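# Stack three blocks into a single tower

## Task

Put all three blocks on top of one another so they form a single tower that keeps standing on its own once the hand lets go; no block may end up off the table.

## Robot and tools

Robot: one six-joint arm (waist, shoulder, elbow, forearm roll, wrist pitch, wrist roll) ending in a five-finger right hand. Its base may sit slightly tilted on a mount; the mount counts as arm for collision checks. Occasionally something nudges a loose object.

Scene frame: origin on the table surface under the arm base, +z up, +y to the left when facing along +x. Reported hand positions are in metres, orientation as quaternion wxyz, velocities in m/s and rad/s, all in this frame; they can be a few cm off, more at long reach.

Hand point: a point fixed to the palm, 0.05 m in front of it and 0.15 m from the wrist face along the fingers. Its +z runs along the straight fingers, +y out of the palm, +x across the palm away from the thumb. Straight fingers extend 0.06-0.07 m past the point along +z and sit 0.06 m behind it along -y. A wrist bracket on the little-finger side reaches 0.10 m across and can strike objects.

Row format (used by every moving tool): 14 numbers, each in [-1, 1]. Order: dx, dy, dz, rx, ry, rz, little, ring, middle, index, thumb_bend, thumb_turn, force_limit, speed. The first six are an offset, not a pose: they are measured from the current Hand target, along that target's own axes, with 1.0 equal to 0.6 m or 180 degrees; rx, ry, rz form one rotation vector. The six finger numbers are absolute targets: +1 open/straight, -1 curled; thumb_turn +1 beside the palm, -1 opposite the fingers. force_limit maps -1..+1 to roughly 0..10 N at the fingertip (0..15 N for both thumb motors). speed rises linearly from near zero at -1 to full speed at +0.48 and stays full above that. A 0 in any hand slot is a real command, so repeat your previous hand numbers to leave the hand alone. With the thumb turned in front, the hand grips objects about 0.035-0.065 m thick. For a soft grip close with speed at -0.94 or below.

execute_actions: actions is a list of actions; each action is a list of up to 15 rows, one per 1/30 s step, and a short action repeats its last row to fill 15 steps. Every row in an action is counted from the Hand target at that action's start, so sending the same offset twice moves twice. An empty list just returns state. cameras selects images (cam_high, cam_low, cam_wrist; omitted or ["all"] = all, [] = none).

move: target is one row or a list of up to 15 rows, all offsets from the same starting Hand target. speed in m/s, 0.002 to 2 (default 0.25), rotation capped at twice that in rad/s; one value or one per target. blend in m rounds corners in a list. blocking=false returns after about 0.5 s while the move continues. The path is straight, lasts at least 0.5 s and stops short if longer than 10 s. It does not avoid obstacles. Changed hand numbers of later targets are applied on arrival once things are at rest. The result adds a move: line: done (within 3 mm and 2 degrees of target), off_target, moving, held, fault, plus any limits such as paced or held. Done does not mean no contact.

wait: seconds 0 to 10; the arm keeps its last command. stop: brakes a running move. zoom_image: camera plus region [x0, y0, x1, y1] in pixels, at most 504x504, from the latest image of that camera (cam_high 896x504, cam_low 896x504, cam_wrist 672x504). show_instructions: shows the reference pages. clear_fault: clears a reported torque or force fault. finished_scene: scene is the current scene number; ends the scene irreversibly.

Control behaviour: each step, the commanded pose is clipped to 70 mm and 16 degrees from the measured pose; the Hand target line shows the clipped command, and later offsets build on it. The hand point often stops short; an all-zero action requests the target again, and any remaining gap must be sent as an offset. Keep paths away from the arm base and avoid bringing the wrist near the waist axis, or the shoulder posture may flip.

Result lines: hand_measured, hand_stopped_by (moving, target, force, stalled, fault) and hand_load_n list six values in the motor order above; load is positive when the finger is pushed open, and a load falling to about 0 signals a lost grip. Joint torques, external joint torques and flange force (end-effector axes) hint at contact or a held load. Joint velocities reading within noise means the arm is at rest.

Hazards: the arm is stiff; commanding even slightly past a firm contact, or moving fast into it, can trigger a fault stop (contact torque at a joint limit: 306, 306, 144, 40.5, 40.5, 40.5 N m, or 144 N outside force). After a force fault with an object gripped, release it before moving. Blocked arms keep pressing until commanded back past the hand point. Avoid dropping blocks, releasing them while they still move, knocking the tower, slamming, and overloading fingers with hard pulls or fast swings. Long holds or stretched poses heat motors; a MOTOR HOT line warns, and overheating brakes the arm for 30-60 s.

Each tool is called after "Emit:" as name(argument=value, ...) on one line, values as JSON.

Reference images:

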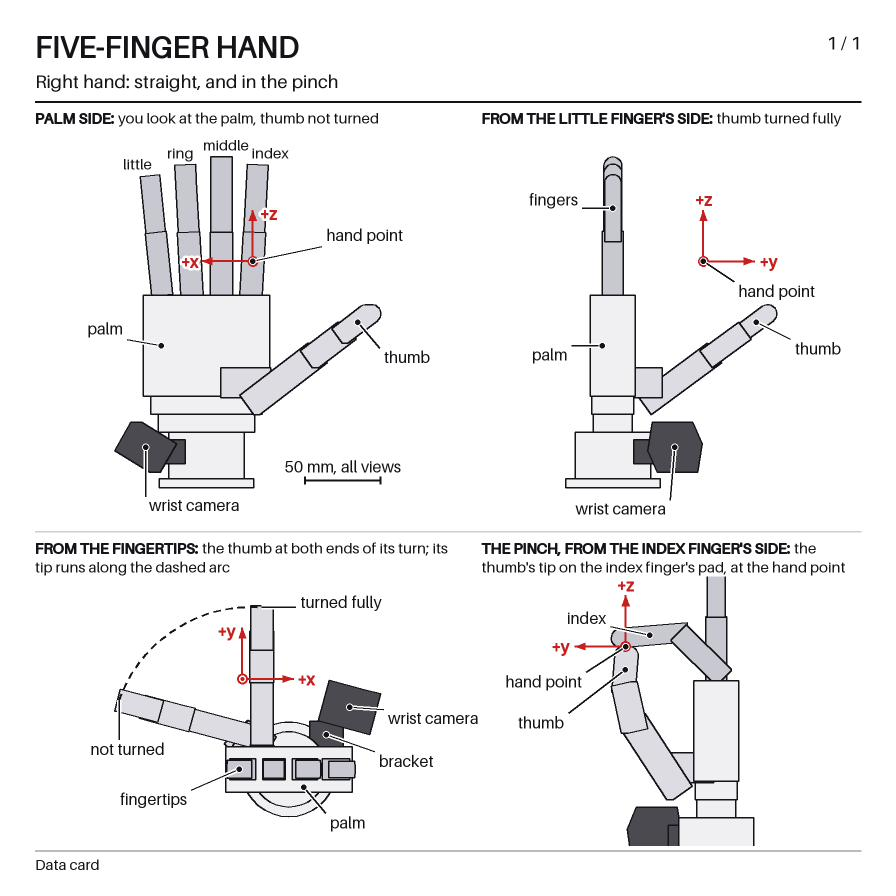

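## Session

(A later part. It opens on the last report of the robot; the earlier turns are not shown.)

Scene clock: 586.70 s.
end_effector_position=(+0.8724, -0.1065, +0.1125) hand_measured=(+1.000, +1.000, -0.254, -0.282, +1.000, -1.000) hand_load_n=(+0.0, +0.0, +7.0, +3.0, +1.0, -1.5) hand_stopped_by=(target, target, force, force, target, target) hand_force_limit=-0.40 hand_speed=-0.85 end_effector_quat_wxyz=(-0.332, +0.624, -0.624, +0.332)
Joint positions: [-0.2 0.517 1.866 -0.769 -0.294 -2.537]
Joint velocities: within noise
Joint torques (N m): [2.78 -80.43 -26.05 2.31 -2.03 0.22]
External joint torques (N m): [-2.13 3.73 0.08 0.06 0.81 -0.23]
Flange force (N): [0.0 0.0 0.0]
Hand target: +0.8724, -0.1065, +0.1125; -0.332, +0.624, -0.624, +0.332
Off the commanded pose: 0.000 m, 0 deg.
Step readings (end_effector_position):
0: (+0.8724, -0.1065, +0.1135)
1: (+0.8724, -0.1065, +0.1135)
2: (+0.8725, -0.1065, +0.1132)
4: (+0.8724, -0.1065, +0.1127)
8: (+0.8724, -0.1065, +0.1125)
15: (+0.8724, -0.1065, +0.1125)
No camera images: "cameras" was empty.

Emit:
execute_actions(actions=[[[0,0.00138,0.00093,0,0,0,1,1,-0.6,-0.6,1,-1,-0.4,-0.85]]], cameras=[])

Emit:
execute_actions(actions=[[[0,0.00138,0.00093,0,0,0,1,1,-0.6,-0.6,1,-1,-0.4,-0.85]]], cameras=["cam_low"])

Emit:
zoom_image(camera="cam_low", region=[410, 210, 460, 280])

Scene clock: 590.80 s.
end_effector_position=(+0.8724, -0.1065, +0.1115) hand_measured=(+1.000, +1.000, -0.254, -0.282, +1.000, -1.000) hand_load_n=(+0.0, +0.0, +7.5, +3.0, +1.0, -1.5) hand_stopped_by=(target, target, force, force, target, target) hand_force_limit=-0.40 hand_speed=-0.85 end_effector_quat_wxyz=(-0.332, +0.624, -0.624, +0.332)
Joint positions: [-0.2 0.518 1.866 -0.766 -0.295 -2.541]
Joint velocities: within noise
Joint torques (N m): [2.67 -80.37 -25.97 2.32 -2.03 0.22]
External joint torques (N m): [-1.93 3.61 0.02 0.05 0.81 -0.23]
Flange force (N): [0.0 0.0 0.0]
Hand target: +0.8724, -0.1065, +0.1115; -0.332, +0.624, -0.624, +0.332
Off the commanded pose: 0.000 m, 0 deg.
Step readings (end_effector_position):
0: (+0.8724, -0.1065, +0.1125)
1: (+0.8724, -0.1065, +0.1125)
2: (+0.8724, -0.1065, +0.1122)
4: (+0.8724, -0.1065, +0.1117)
8: (+0.8724, -0.1065, +0.1115)
15: (+0.8724, -0.1065, +0.1115)
No camera images: "cameras" was empty.

Scene clock: 591.50 s.
end_effector_position=(+0.8724, -0.1065, +0.1105) hand_measured=(+1.000, +1.000, -0.254, -0.282, +1.000, -1.000) hand_load_n=(+0.0, +0.0, +7.0, +3.0, +1.0, -1.5) hand_stopped_by=(target, target, force, force, target, target) hand_force_limit=-0.40 hand_speed=-0.85 end_effector_quat_wxyz=(-0.332, +0.624, -0.624, +0.332)
Joint positions: [-0.2 0.52 1.867 -0.762 -0.296 -2.545]
Joint velocities: within noise
Joint torques (N m): [2.62 -80.47 -25.97 2.3 -2.03 0.23]
External joint torques (N m): [-2.17 3.65 0.06 0.07 0.81 -0.23]
Flange force (N): [0.0 0.0 0.0]
Hand target: +0.8724, -0.1065, +0.1105; -0.332, +0.624, -0.624, +0.332
Off the commanded pose: 0.000 m, 0 deg.
Step readings (end_effector_position):
0: (+0.8724, -0.1065, +0.1115)
1: (+0.8724, -0.1065, +0.1115)
2: (+0.8725, -0.1065, +0.1112)
4: (+0.8724, -0.1065, +0.1107)
8: (+0.8724, -0.1065, +0.1105)
15: (+0.8724, -0.1065, +0.1105)
Images, in order (width x height): cam_low 896x504.

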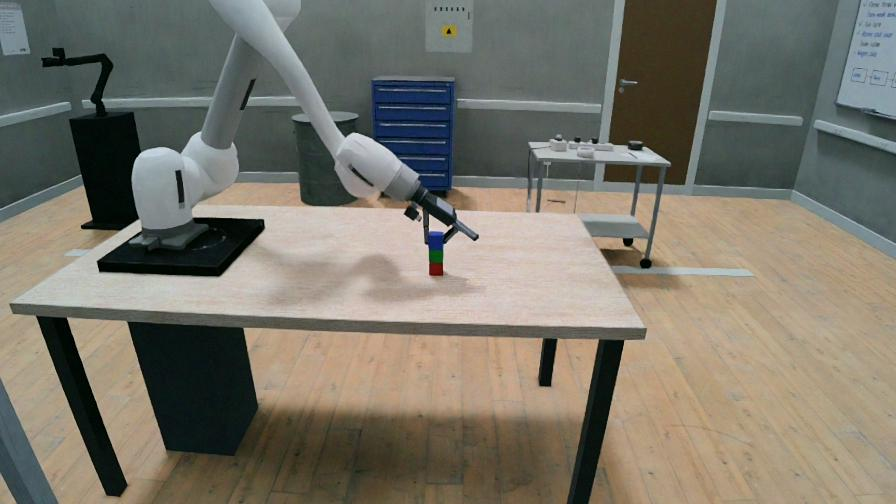

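Scaled by 7.200 from the camera's 896x504 image, which has a finer 1280x720 frame.

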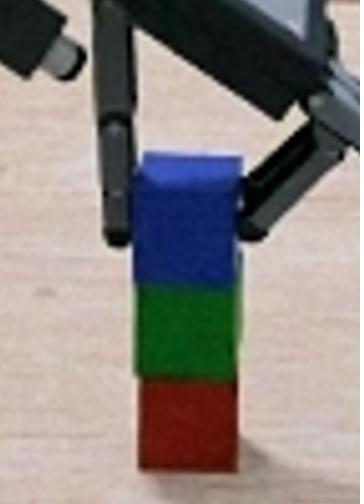

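Emit:
execute_actions(actions=[[[0,0.00138,0.00093,0,0,0,1,1,-0.6,-0.6,1,-1,-0.4,-0.85]]], cameras=[])

Emit:
execute_actions(actions=[[[0,0.00138,0.00093,0,0,0,1,1,-0.6,-0.6,1,-1,-0.4,-0.85]]], cameras=[])

Scene clock: 594.47 s.
end_effector_position=(+0.8724, -0.1065, +0.1095) hand_measured=(+1.000, +1.000, -0.254, -0.282, +1.000, -1.000) hand_load_n=(+0.0, +0.0, +7.0, +3.0, +1.0, -1.5) hand_stopped_by=(target, target, force, force, target, target) hand_force_limit=-0.40 hand_speed=-0.85 end_effector_quat_wxyz=(-0.332, +0.624, -0.624, +0.332)
Joint positions: [-0.2 0.521 1.867 -0.759 -0.297 -2.549]
Joint velocities: within noise
Joint torques (N m): [2.17 -79.11 -25.03 2.25 -1.79 0.21]
External joint torques (N m): [-1.4 2.1 -0.89 0.14 0.56 -0.22]
Flange force (N): [0.0 0.0 0.0]
Hand target: +0.8724, -0.1065, +0.1095; -0.332, +0.624, -0.624, +0.332
Off the commanded pose: 0.000 m, 0 deg.
Step readings (end_effector_position):
0: (+0.8724, -0.1065, +0.1105)
1: (+0.8724, -0.1065, +0.1105)
2: (+0.8724, -0.1065, +0.1103)
4: (+0.8724, -0.1065, +0.1097)
8: (+0.8725, -0.1065, +0.1096)
15: (+0.8724, -0.1065, +0.1095)
No camera images: "cameras" was empty.

Scene clock: 595.17 s.
end_effector_position=(+0.8724, -0.1065, +0.1085) hand_measured=(+1.000, +1.000, -0.254, -0.282, +1.000, -1.000) hand_load_n=(+0.0, +0.0, +4.5, +1.0, +1.0, -0.5) hand_stopped_by=(target, target, force, force, target, target) hand_force_limit=-0.40 hand_speed=-0.85 end_effector_quat_wxyz=(-0.332, +0.624, -0.624, +0.332)
Joint positions: [-0.2 0.522 1.867 -0.755 -0.299 -2.552]
Joint velocities: within noise
Joint torques (N m): [2.41 -73.11 -20.75 1.97 -0.62 0.09]
External joint torques (N m): [-1.69 -3.91 -5.15 0.43 -0.61 -0.1]
Flange force (N): [0.0 0.0 0.0]
Hand target: +0.8724, -0.1065, +0.1085; -0.332, +0.624, -0.624, +0.332
Off the commanded pose: 0.000 m, 0 deg.
Step readings (end_effector_position):
0: (+0.8724, -0.1065, +0.1095)
1: (+0.8724, -0.1065, +0.1095)
2: (+0.8725, -0.1065, +0.1093)
4: (+0.8725, -0.1065, +0.1088)
8: (+0.8725, -0.1065, +0.1086)
15: (+0.8725, -0.1065, +0.1085)
No camera images: "cameras" was empty.

Emit:
execute_actions(actions=[[[0,-0.0011,-0.00075,0,0,0,1,1,-0.6,-0.6,1,-1,-0.4,-0.85]],[[0,0,0,0,0,0,1,1,0.3,0.3,1,-1,-0.4,-0.88]],[[0,0,0,0,0,0,1,1,0.3,0.3,1,-1,-0.4,-0.88]],[[0,0,0,0,0,0,1,1,0.3,0.3,1,-1,-0.4,-0.88]],[[0,0,0,0,0,0,1,1,0.3,0.3,1,-1,-0.4,-0.88]]], cameras=["cam_low", "cam_wrist"])

Emit:
zoom_image(camera="cam_low", region=[410, 210, 460, 280])

Scene clock: 602.27 s.
end_effector_position=(+0.8724, -0.1065, +0.1093) hand_measured=(+1.000, +1.000, +0.300, +0.300, +1.000, -1.000) hand_load_n=(+0.0, +0.0, +0.0, +0.0, +0.0, +0.0) hand_stopped_by=(target, target, target, target, target, target) hand_force_limit=-0.40 hand_speed=-0.88 end_effector_quat_wxyz=(-0.332, +0.624, -0.624, +0.332)
Joint positions: [-0.2 0.521 1.867 -0.758 -0.298 -2.549]
Joint velocities: within noise
Joint torques (N m): [2.67 -80.23 -25.77 2.3 -2.01 0.22]
External joint torques (N m): [-2 3.33 -0.1 0.08 0.79 -0.22]
External joint torques at the end of the 1st action: [-2.03 3.62 -0.1 0.06 0.83 -0.3]
External joint torques at the end of the 2nd action: [-2.16 3.29 -0.27 0.09 0.77 -0.23]
External joint torques at the end of the 3rd action: [-2.12 3.48 -0.15 0.06 0.76 -0.24]
External joint torques at the end of the 4th action: [-2.1 3.33 -0.18 0.08 0.78 -0.22]
Flange force (N): [0.0 0.0 0.0]
Flange force at the end of the 1st action (N): [0.0 0.0 0.0]
Flange force at the end of the 2nd action (N): [0.0 0.0 0.0]
Flange force at the end of the 3rd action (N): [0.0 0.0 0.0]
Flange force at the end of the 4th action (N): [0.0 0.0 0.0]
Hand target: +0.8724, -0.1065, +0.1093; -0.332, +0.624, -0.624, +0.332
Off the commanded pose: 0.000 m, 0 deg.
Step readings (end_effector_position; steps 1 to 15: 1st action; 16 to 30: 2nd action; 31 to 45: 3rd action; 46 to 60: 4th action; 61 to 75: 5th action):
0: (+0.8724, -0.1065, +0.1085)
1: (+0.8724, -0.1065, +0.1085)
2: (+0.8724, -0.1065, +0.1086)
4: (+0.8723, -0.1065, +0.1088)
8: (+0.8723, -0.1065, +0.1090)
15: (+0.8724, -0.1065, +0.1093)
16: (+0.8724, -0.1065, +0.1093)
17: (+0.8724, -0.1065, +0.1093)
19: (+0.8724, -0.1065, +0.1093)
23: (+0.8724, -0.1065, +0.1093)
30: (+0.8724, -0.1065, +0.1093)
31: (+0.8724, -0.1065, +0.1093)
32: (+0.8724, -0.1065, +0.1093)
34: (+0.8724, -0.1065, +0.1093)
38: (+0.8724, -0.1065, +0.1093)
45: (+0.8724, -0.1065, +0.1093)
46: (+0.8724, -0.1065, +0.1093)
47: (+0.8724, -0.1065, +0.1093)
49: (+0.8724, -0.1065, +0.1093)
53: (+0.8724, -0.1065, +0.1093)
60: (+0.8724, -0.1065, +0.1093)
61: (+0.8724, -0.1065, +0.1093)
62: (+0.8724, -0.1065, +0.1093)
64: (+0.8724, -0.1065, +0.1093)
68: (+0.8724, -0.1065, +0.1093)
75: (+0.8724, -0.1065, +0.1093)
Images, in order (width x height): cam_low 896x504, cam_wrist 672x504.

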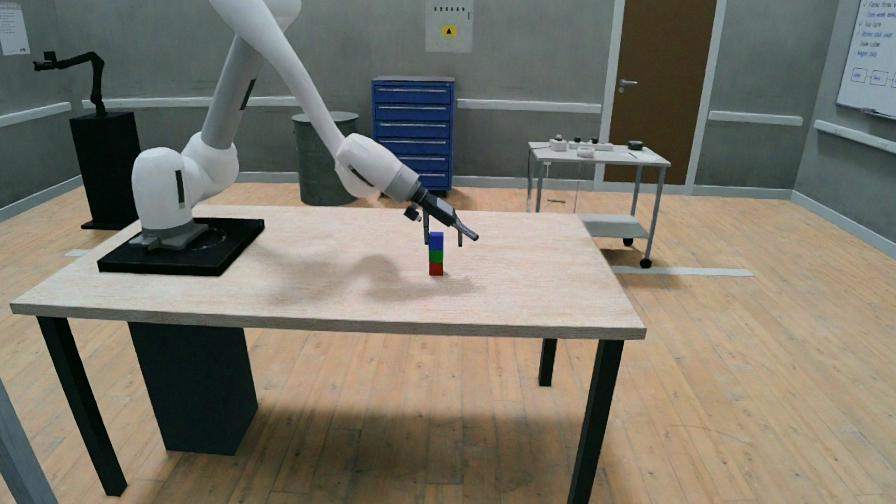

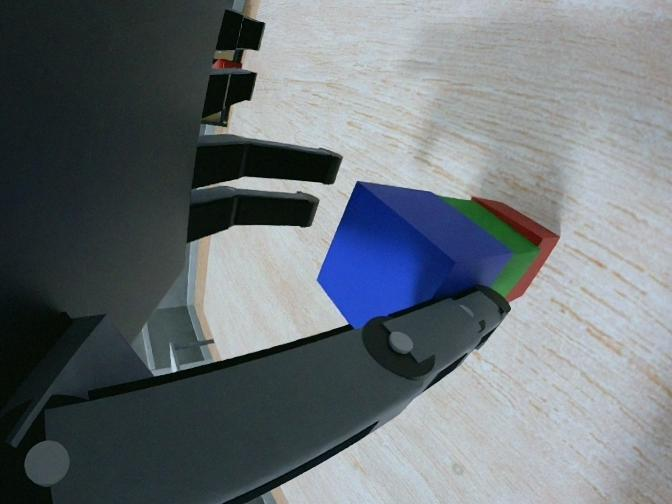

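Scaled by 7.200 from the camera's 896x504 image, which has a finer 1280x720 frame.

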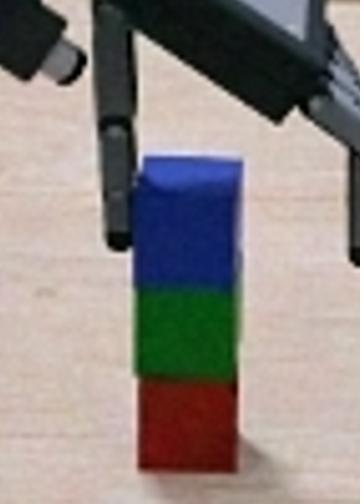

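Emit:
move(target=[[0, 0.0140, -0.0207, 0, 0, 0, 1, 1, 0.3, 0.3, 1, -1, -0.4, -0.88], [0, -0.1243, -0.1139, 0, 0, 0, 1, 1, 0.3, 0.3, 1, -1, -0.4, -0.88], [0, 0.0257, -0.4852, 0, 0, 0, 1, 1, 0.3, 0.3, 1, -1, -0.4, -0.88]], speed=[0.05, 0.15, 0.25])

Emit:
zoom_image(camera="cam_high", region=[489, 293, 525, 329])

Emit:
zoom_image(camera="cam_low", region=[410, 220, 460, 290])

Scene clock: 607.67 s.
end_effector_position=(+0.6223, -0.1066, +0.2590) hand_measured=(+1.000, +1.000, +0.300, +0.300, +1.000, -1.000) hand_load_n=(+0.0, +0.0, +0.0, +0.0, +0.0, +0.0) hand_stopped_by=(target, target, target, target, target, target) hand_force_limit=-0.40 hand_speed=-0.88 end_effector_quat_wxyz=(-0.332, +0.624, -0.624, +0.332)
Joint positions: [-0.336 0.008 2.222 -1.448 -0.317 -1.924]
Joint velocities: within noise
Joint torques (N m): [2.55 -33.09 -29.46 0.79 -1.27 0.32]
External joint torques (N m): [-2.11 1.75 -0.11 0.07 0.75 -0.33]
Flange force (N): [0.0 0.0 0.0]
Hand target: +0.6223, -0.1067, +0.2591; -0.332, +0.624, -0.624, +0.332
Off the commanded pose: 0.000 m, 0 deg.
move: done

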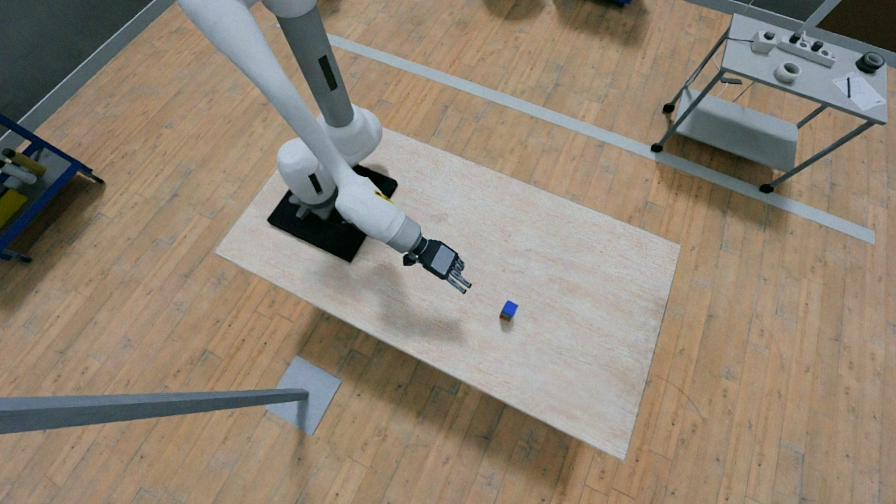

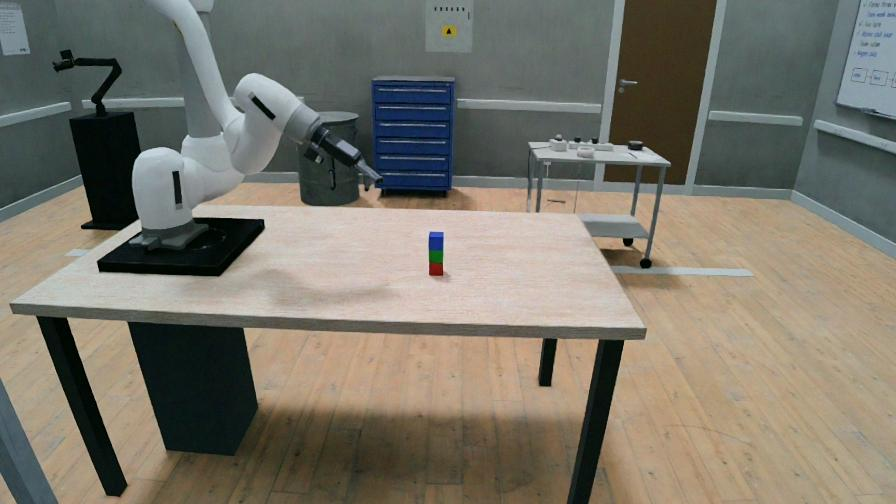

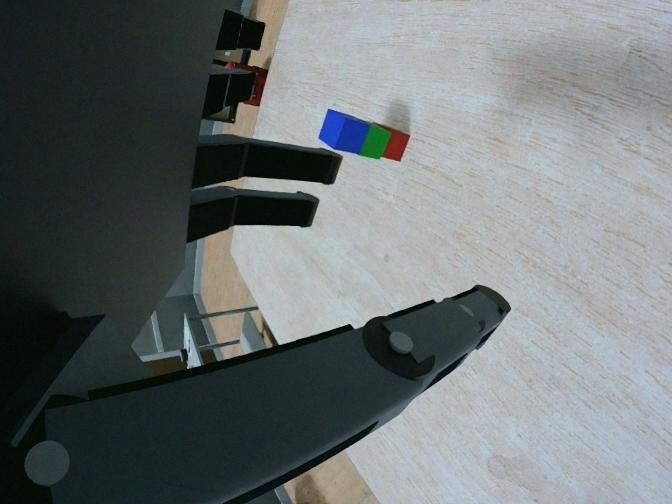

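Scaled by 14.000 from the camera's 896x504 image, which has a finer 1280x720 frame.

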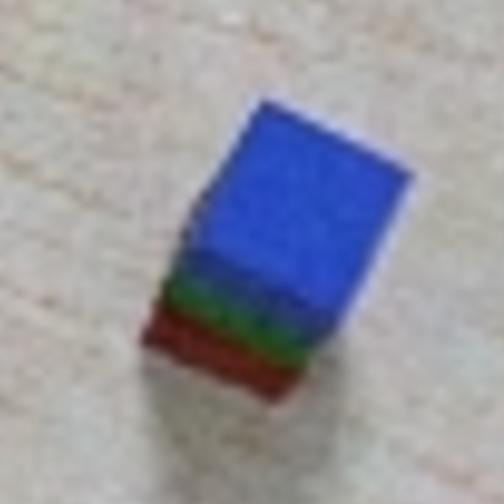

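Scaled by 7.200 from the camera's 896x504 image, which has a finer 1280x720 frame.

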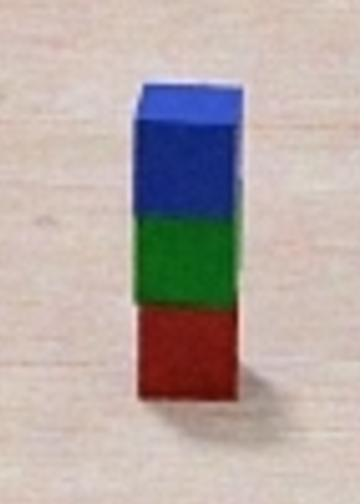

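Emit:
move(target=[[-0.0003,-0.1025,0.4175,0,0,0,1,1,0.3,0.3,1,-1,-0.4,-0.88],[-0.0003,-0.0197,0.4733,0,0,0,1,1,-0.6,-0.6,1,-1,-0.4,-0.9],[-0.0003,-0.1025,0.4175,0,0,0,1,1,-0.6,-0.6,1,-1,-0.4,-0.9],[-0.5443,0.1063,0.2570,0,-0.1382,-0.0932,1,1,-0.6,-0.6,1,-1,-0.4,-0.9],[-0.5443,0.2257,0.3375,0,-0.1382,-0.0932,1,1,0.3,0.3,1,-1,-0.4,-0.85],[-0.5318,0.2378,0.3195,0,-0.1382,-0.0932,1,1,0.3,0.3,1,-1,-0.4,-0.85],[-0.5318,0.0769,0.2110,0,-0.1382,-0.0932,1,1,0.3,0.3,1,-1,-0.4,-0.85]], speed=[0.25,0.1,0.1,0.25,0.1,0.05,0.2], blend=[0.02,0,0.02,0.02,0,0.003,0])

Scene clock: 655.93 s.
end_effector_position=(+0.7146, +0.2200, +0.0338) hand_measured=(+1.000, +1.000, +0.300, +0.300, +1.000, -1.000) hand_load_n=(+0.0, -0.5, +0.0, +0.0, +0.0, +0.0) hand_stopped_by=(target, target, target, target, target, target) hand_force_limit=-0.40 hand_speed=-0.85 end_effector_quat_wxyz=(-0.407, +0.765, -0.441, +0.235)
Joint positions: [0.16 0.507 2.133 -0.682 -0.546 -2.78]
Joint velocities: within noise
Joint torques (N m): [2.75 -70.3 -17.38 1.81 -2.16 0.24]
External joint torques (N m): [-2.02 3.07 -0.27 0.08 0.77 -0.25]
Flange force (N): [3.6 2.6 4.5]
Hand target: +0.7146, +0.2200, +0.0338; -0.407, +0.765, -0.441, +0.235 (not the last commanded pose)
Off the commanded pose: 0.117 m, 0 deg.
move: off_target (path cut at 10 s); path passed 5 of 7 targets

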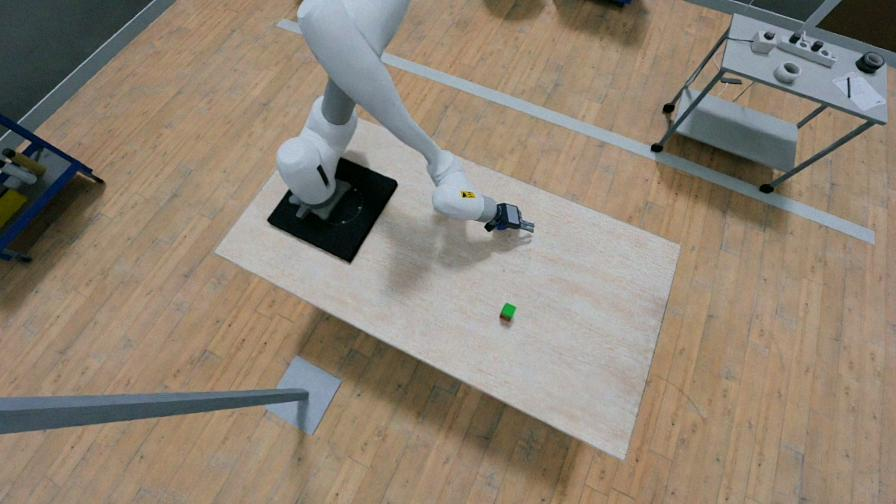

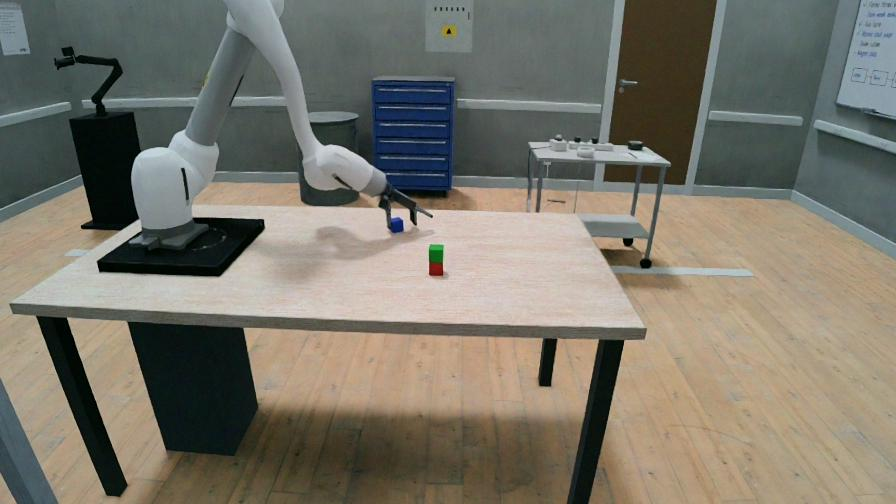

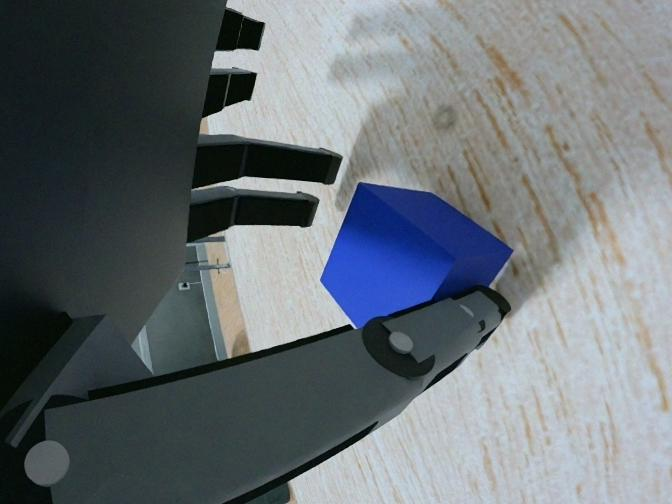

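Emit:
move(target=[[0,0.0140,-0.0207,0,0,0,1,1,0.3,0.3,1,-1,-0.4,-0.85],[0,-0.1518,-0.1325,0,0,0,1,1,0.3,0.3,1,-1,-0.4,-0.85],[0,0.0671,-0.4572,0,0,0,1,1,0.3,0.3,1,-1,-0.4,-0.85]], speed=[0.05,0.2,0.25], blend=[0.003,0.02,0])

Emit:
zoom_image(camera="cam_high", region=[489, 203, 525, 239])

Emit:
zoom_image(camera="cam_low", region=[370, 190, 450, 290])

Scene clock: 664.83 s.
end_effector_position=(+0.4981, +0.0949, +0.1535) hand_measured=(+1.000, +1.000, +0.300, +0.300, +1.000, -1.000) hand_load_n=(+0.0, +0.0, +0.0, +0.0, +0.0, +0.0) hand_stopped_by=(target, target, target, target, target, target) hand_force_limit=-0.40 hand_speed=-0.85 end_effector_quat_wxyz=(-0.407, +0.765, -0.441, +0.235)
Joint positions: [-0.127 0.018 2.486 -1.237 -0.597 -2.41]
Joint velocities: within noise
Joint torques (N m): [2.48 -25.6 -20.76 1.38 -1.88 0.32]
External joint torques (N m): [-2.06 1.89 -0.24 0.03 0.78 -0.33]
Flange force (N): [0.0 0.0 0.0]
Hand target: +0.4981, +0.0949, +0.1535; -0.407, +0.765, -0.441, +0.235
Off the commanded pose: 0.000 m, 0 deg.
move: done

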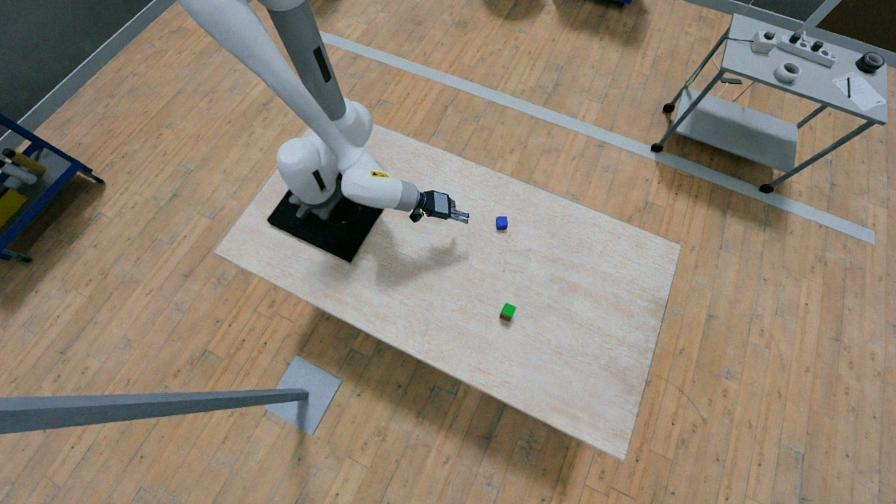

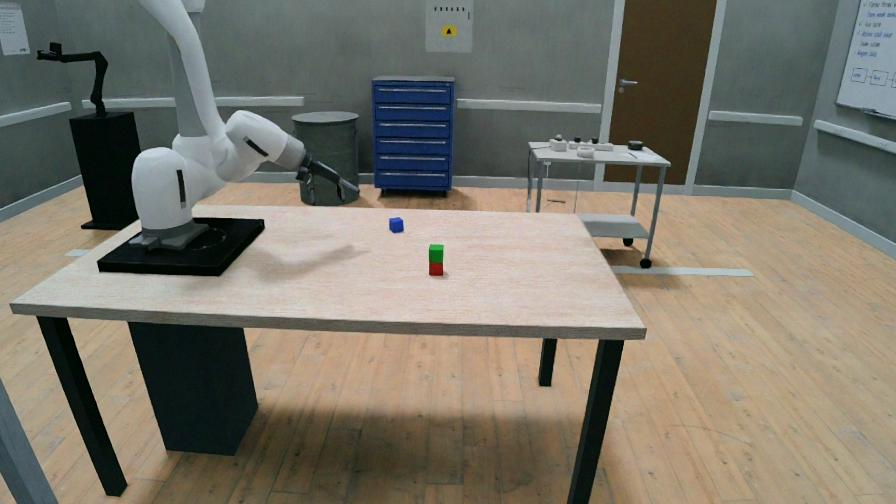

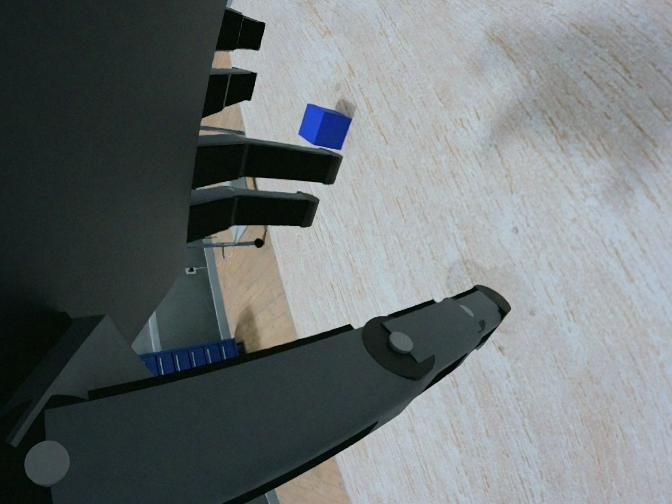

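Scaled by 14.000 from the camera's 896x504 image, which has a finer 1280x720 frame.

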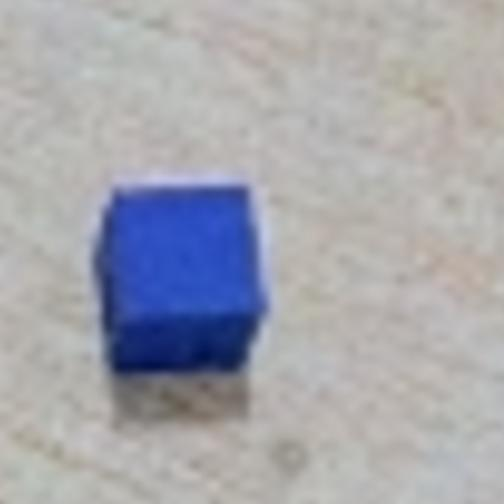

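Scaled by 5.040 from the camera's 896x504 image, which has a finer 1280x720 frame.

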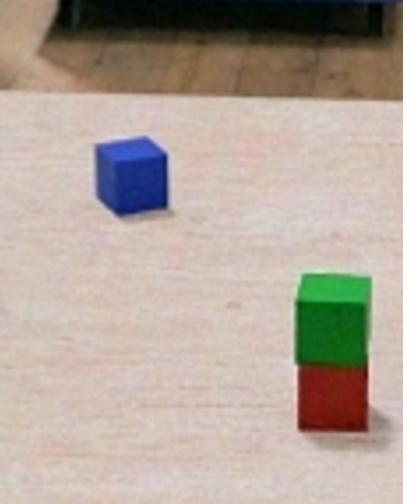

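Emit:
move(target=[[0.5955,-0.1839,0.3130,0,0.1382,0.0932,1,1,0.1,0.1,1,-1,-0.4,-0.7],[0.5955,-0.0892,0.3769,0,0.1382,0.0932,1,1,-0.6,-0.6,1,-1,-0.4,-0.9],[0.5955,-0.1839,0.3130,0,0.1382,0.0932,1,1,-0.6,-0.6,1,-1,-0.4,-0.9],[0.4192,-0.3034,0.6094,0,0.2533,0.1708,1,1,-0.6,-0.6,1,-1,-0.4,-0.9],[0.4192,-0.2115,0.6714,0,0.2533,0.1708,1,1,0.1,0.1,1,-1,-0.4,-0.7],[0.3988,-0.2035,0.6595,0,0.2533,0.1708,1,1,0.1,0.1,1,-1,-0.4,-0.7]], speed=[0.35,0.15,0.15,0.3,0.12,0.05], blend=[0.02,0,0.02,0.02,0,0])

Scene clock: 706.80 s.
end_effector_position=(+0.9611, +0.0861, +0.0340) hand_measured=(+1.000, +1.000, +0.100, +0.100, +1.000, -1.000) hand_load_n=(+0.0, +0.0, +0.0, +0.0, +0.0, +0.0) hand_stopped_by=(target, target, target, target, target, target) hand_force_limit=-0.40 hand_speed=-0.70 end_effector_quat_wxyz=(+0.253, -0.474, +0.744, -0.396)
Joint positions: [0.183 0.718 1.684 1.254 -0.496 -4.017]
Joint velocities: within noise
Joint torques (N m): [3 -101.25 -30.16 0.2 -1.69 0.25]
External joint torques (N m): [-2.48 3.76 -0.46 0.15 0.73 -0.25]
Flange force (N): [-0.8 -1.3 7.6]
Hand target: +0.9611, +0.0861, +0.0340; +0.253, -0.474, +0.744, -0.396
Off the commanded pose: 0.000 m, 0 deg.
move: done; limits=paced

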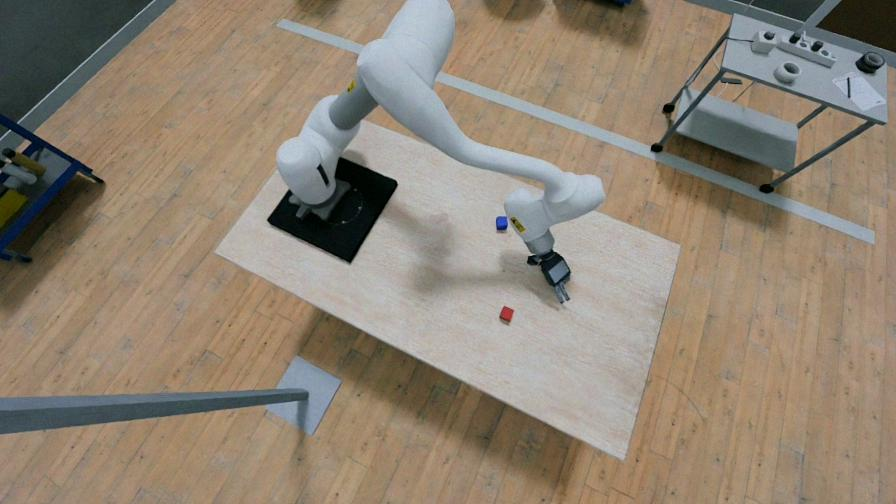

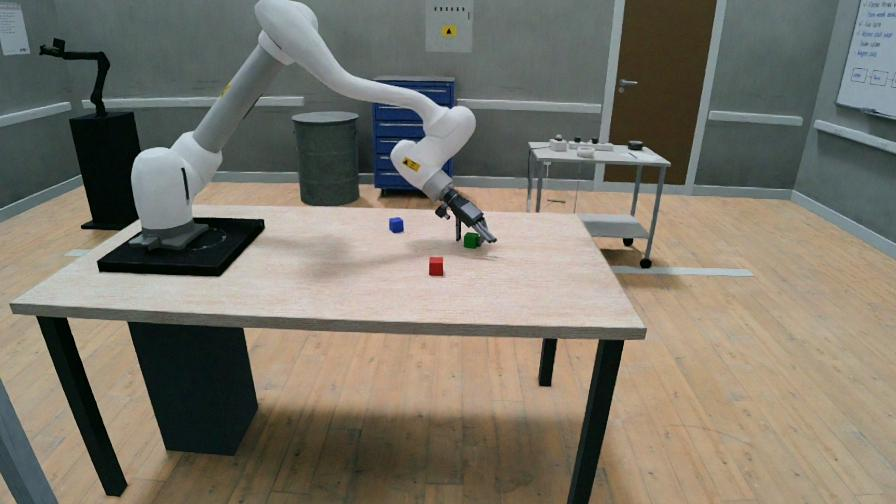

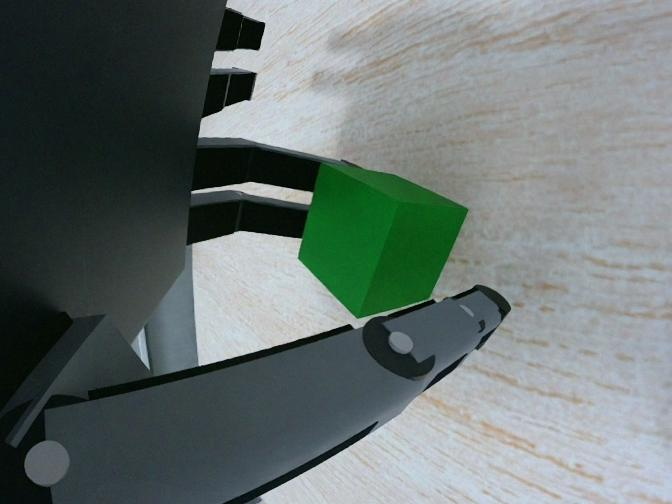

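Emit:
move(target=[[0,-0.1382,-0.0932,0,0,0,1,1,0.1,0.1,1,-1,-0.4,-0.7],[0.3492,-0.0696,-0.5405,0,-0.1151,-0.0776,1,1,0.1,0.1,1,-1,-0.4,-0.7]], speed=[0.15,0.3], blend=[0.02,0])

Emit:
zoom_image(camera="cam_high", region=[528, 252, 564, 288])

Emit:
zoom_image(camera="cam_high", region=[489, 297, 525, 333])

Emit:
zoom_image(camera="cam_high", region=[484, 203, 520, 239])

Scene clock: 717.17 s.
end_effector_position=(+0.6499, +0.0003, +0.2501) hand_measured=(+1.000, +1.000, +0.100, +0.100, +1.000, -1.000) hand_load_n=(+0.0, +0.0, +0.0, +0.0, +0.0, +0.0) hand_stopped_by=(target, target, target, target, target, target) hand_force_limit=-0.40 hand_speed=-0.70 end_effector_quat_wxyz=(-0.288, +0.625, -0.644, +0.335)
Joint positions: [-0.045 0.034 2.187 0.706 -0.003 -3.913]
Joint velocities: within noise
Joint torques (N m): [2.72 -40.43 -34.16 2.48 -1.8 0.24]
External joint torques (N m): [-2.23 1.9 -0.09 0.1 0.73 -0.25]
Flange force (N): [0.0 0.0 0.0]
Hand target: +0.6498, -0.0003, +0.2496; -0.332, +0.624, -0.624, +0.332
Off the commanded pose: 0.001 m, 6 deg.
move: off_target

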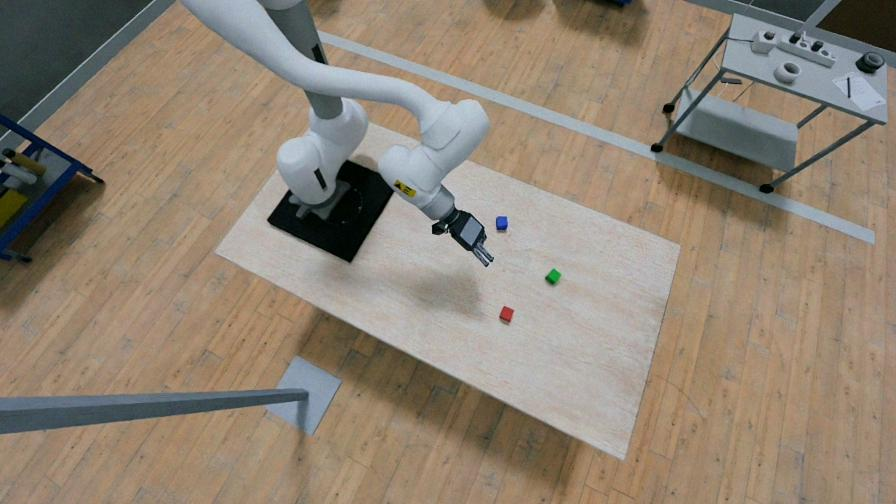

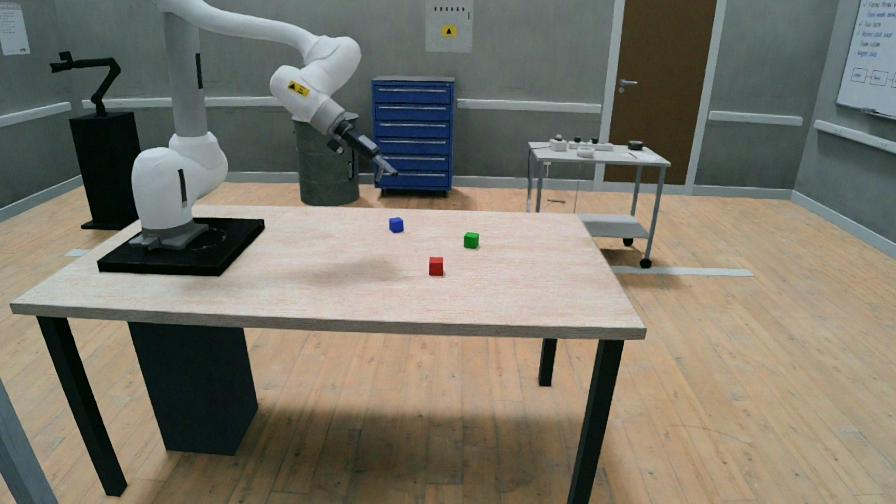

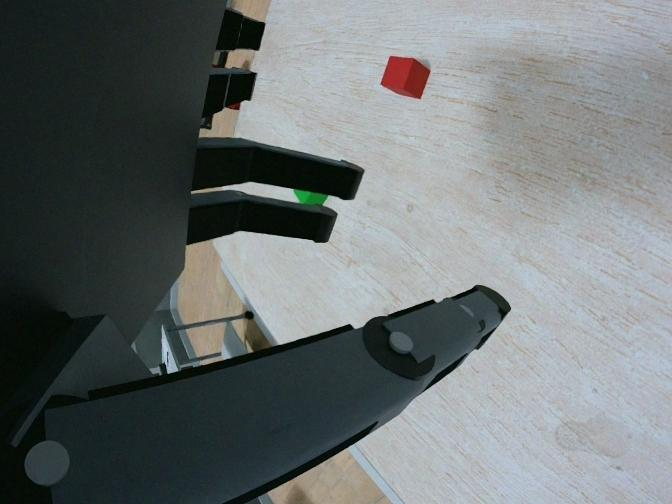

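Scaled by 14.000 from the camera's 896x504 image, which has a finer 1280x720 frame.

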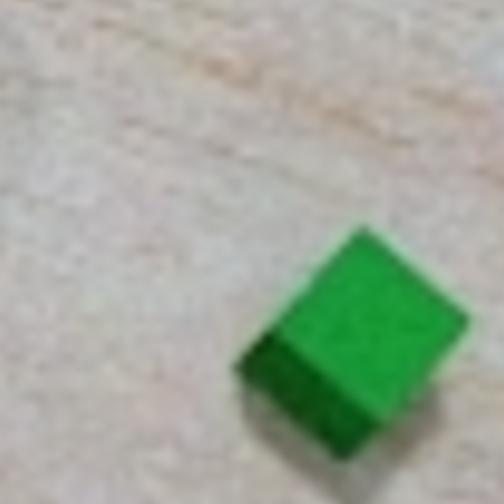

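Scaled by 14.000 from the camera's 896x504 image, which has a finer 1280x720 frame.

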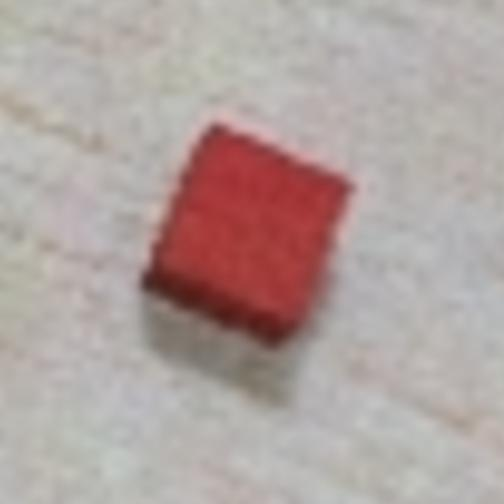

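Scaled by 14.000 from the camera's 896x504 image, which has a finer 1280x720 frame.

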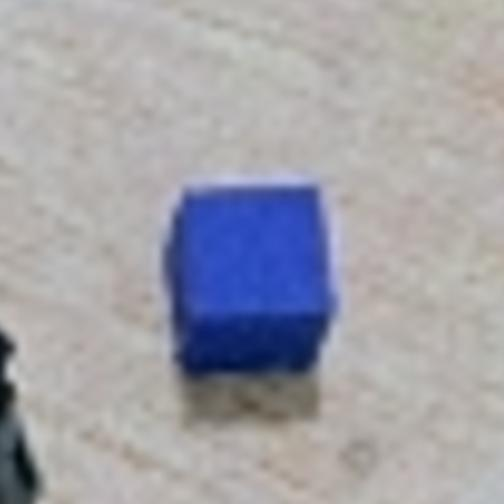

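Emit:
move(target=[[-0.1412,-0.0916,0.5818,0,0.0921,0.0621,1,1,0.1,0.1,1,-1,-0.4,-0.7],[-0.1412,0.0007,0.6440,0,0.0921,0.0621,1,1,-0.6,-0.6,1,-1,-0.4,-0.9],[-0.1412,-0.0778,0.5911,0,0.0921,0.0621,1,1,-0.6,-0.6,1,-1,-0.4,-0.9],[0.1840,-0.0091,0.4445,0,0,0,1,1,-0.6,-0.6,1,-1,-0.4,-0.9]], speed=[0.35,0.15,0.2,0.3], blend=[0.03,0,0.03,0])

Scene clock: 751.70 s.
end_effector_position=(+0.8742, -0.1105, +0.1052) hand_measured=(+1.000, +1.000, -0.252, -0.298, +1.000, -1.000) hand_load_n=(+0.0, +0.0, +5.0, +5.5, +1.0, -1.5) hand_stopped_by=(target, target, force, force, target, target) hand_force_limit=-0.40 hand_speed=-0.90 end_effector_quat_wxyz=(-0.332, +0.624, -0.624, +0.332)
Joint positions: [-0.205 0.529 1.863 -0.759 -0.303 -2.552]
Joint velocities: within noise
Joint torques (N m): [2.73 -81.18 -25.77 2.26 -2.05 0.28]
External joint torques (N m): [-2.14 3.77 0.06 0.11 0.82 -0.29]
Flange force (N): [0.0 0.0 0.0]
Hand target: +0.8742, -0.1105, +0.1052; -0.332, +0.624, -0.624, +0.332
Off the commanded pose: 0.000 m, 0 deg.
move: done; blend cut to 0.0284 m at target 3

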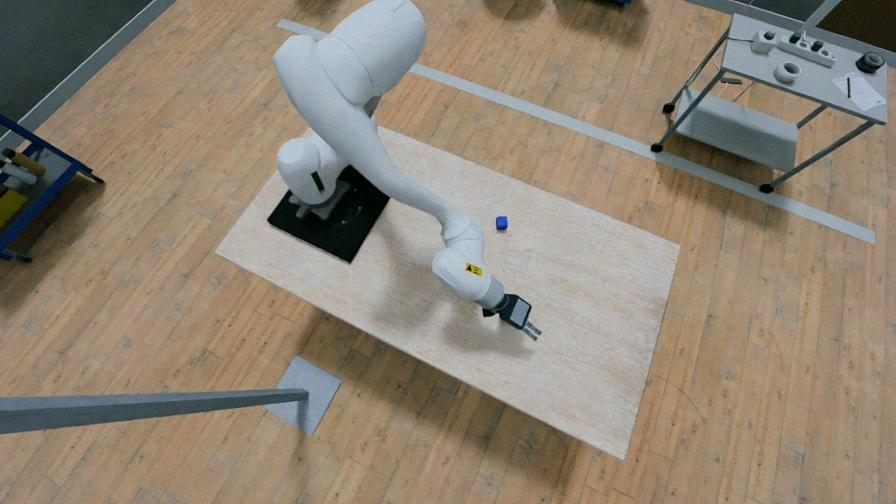

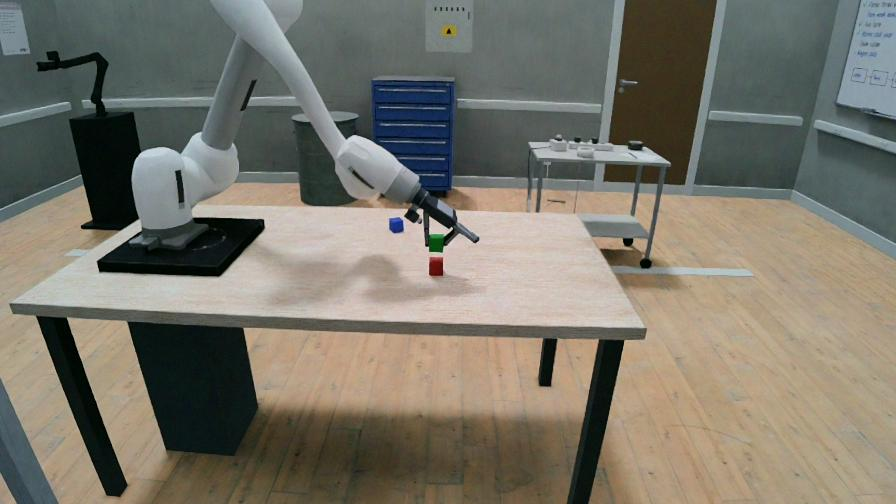

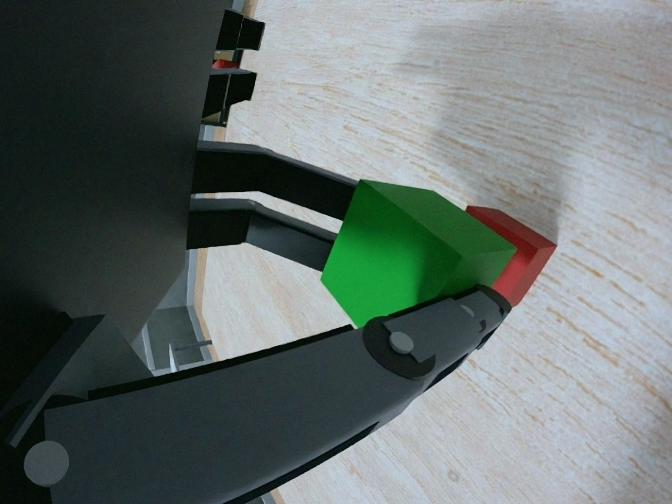

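Emit:
move(target=[[0,0.0467,0.0315,0,0,0,1,1,0.1,0.1,1,-1,-0.4,-0.7],[0,0.0607,0.0108,0,0,0,1,1,0.1,0.1,1,-1,-0.4,-0.7],[0,-0.0482,-0.0626,0,0,0,1,1,0.1,0.1,1,-1,-0.4,-0.7],[-0.5432,0.1610,-0.2238,0,-0.1105,-0.0745,1,1,0.1,0.1,1,-1,-0.4,-0.7],[-0.5432,0.2533,-0.1616,0,-0.1105,-0.0745,1,1,-0.6,-0.6,1,-1,-0.4,-0.9],[-0.5432,0.1334,-0.2425,0,-0.1105,-0.0745,1,1,-0.6,-0.6,1,-1,-0.4,-0.9],[0,-0.0553,-0.0373,0,0,0,1,1,-0.6,-0.6,1,-1,-0.4,-0.9]], speed=[0.08,0.06,0.2,0.35,0.15,0.2,0.3], blend=[0,0.004,0.03,0.03,0,0.03,0])

Scene clock: 763.53 s.
end_effector_position=(+0.8741, -0.1105, +0.1452) hand_measured=(+1.000, +1.000, -0.252, -0.290, +1.000, -1.000) hand_load_n=(+0.0, +0.0, +5.0, +4.0, +0.5, -2.0) hand_stopped_by=(target, target, force, force, target, target) hand_force_limit=-0.40 hand_speed=-0.90 end_effector_quat_wxyz=(-0.332, +0.624, -0.624, +0.332)
Joint positions: [-0.205 0.481 1.847 -0.927 -0.26 -2.377]
Joint velocities: within noise
Joint torques (N m): [2.72 -78.47 -27.31 2.19 -1.89 0.2]
External joint torques (N m): [-2.3 3.58 -0.1 -0.04 0.83 -0.21]
Flange force (N): [0.0 0.0 0.0]
Hand target: +0.8741, -0.1105, +0.1452; -0.332, +0.624, -0.624, +0.332
Off the commanded pose: 0.000 m, 0 deg.
move: done

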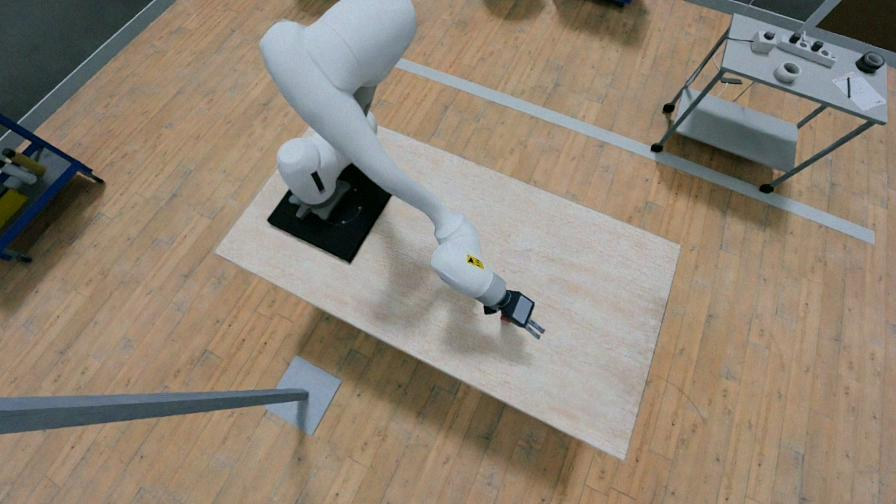

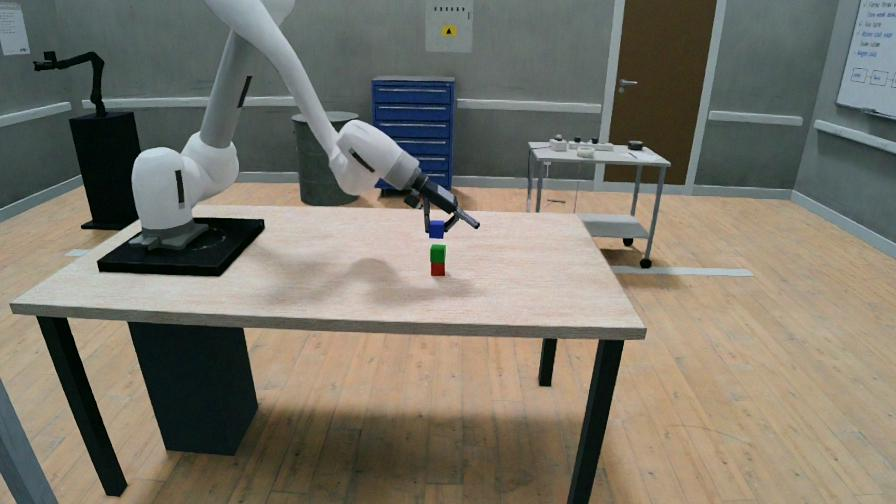

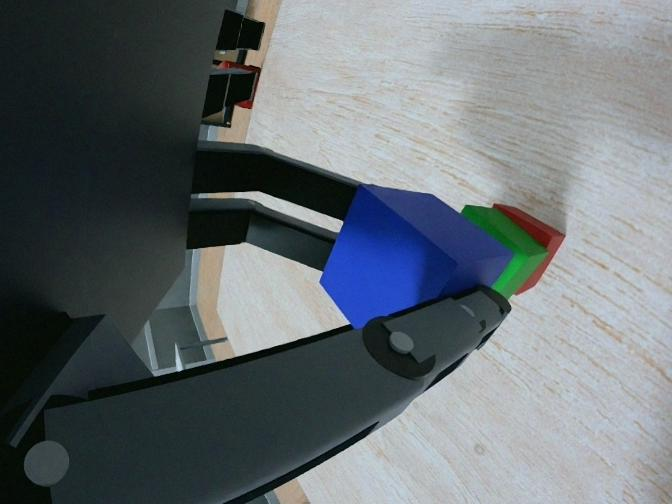

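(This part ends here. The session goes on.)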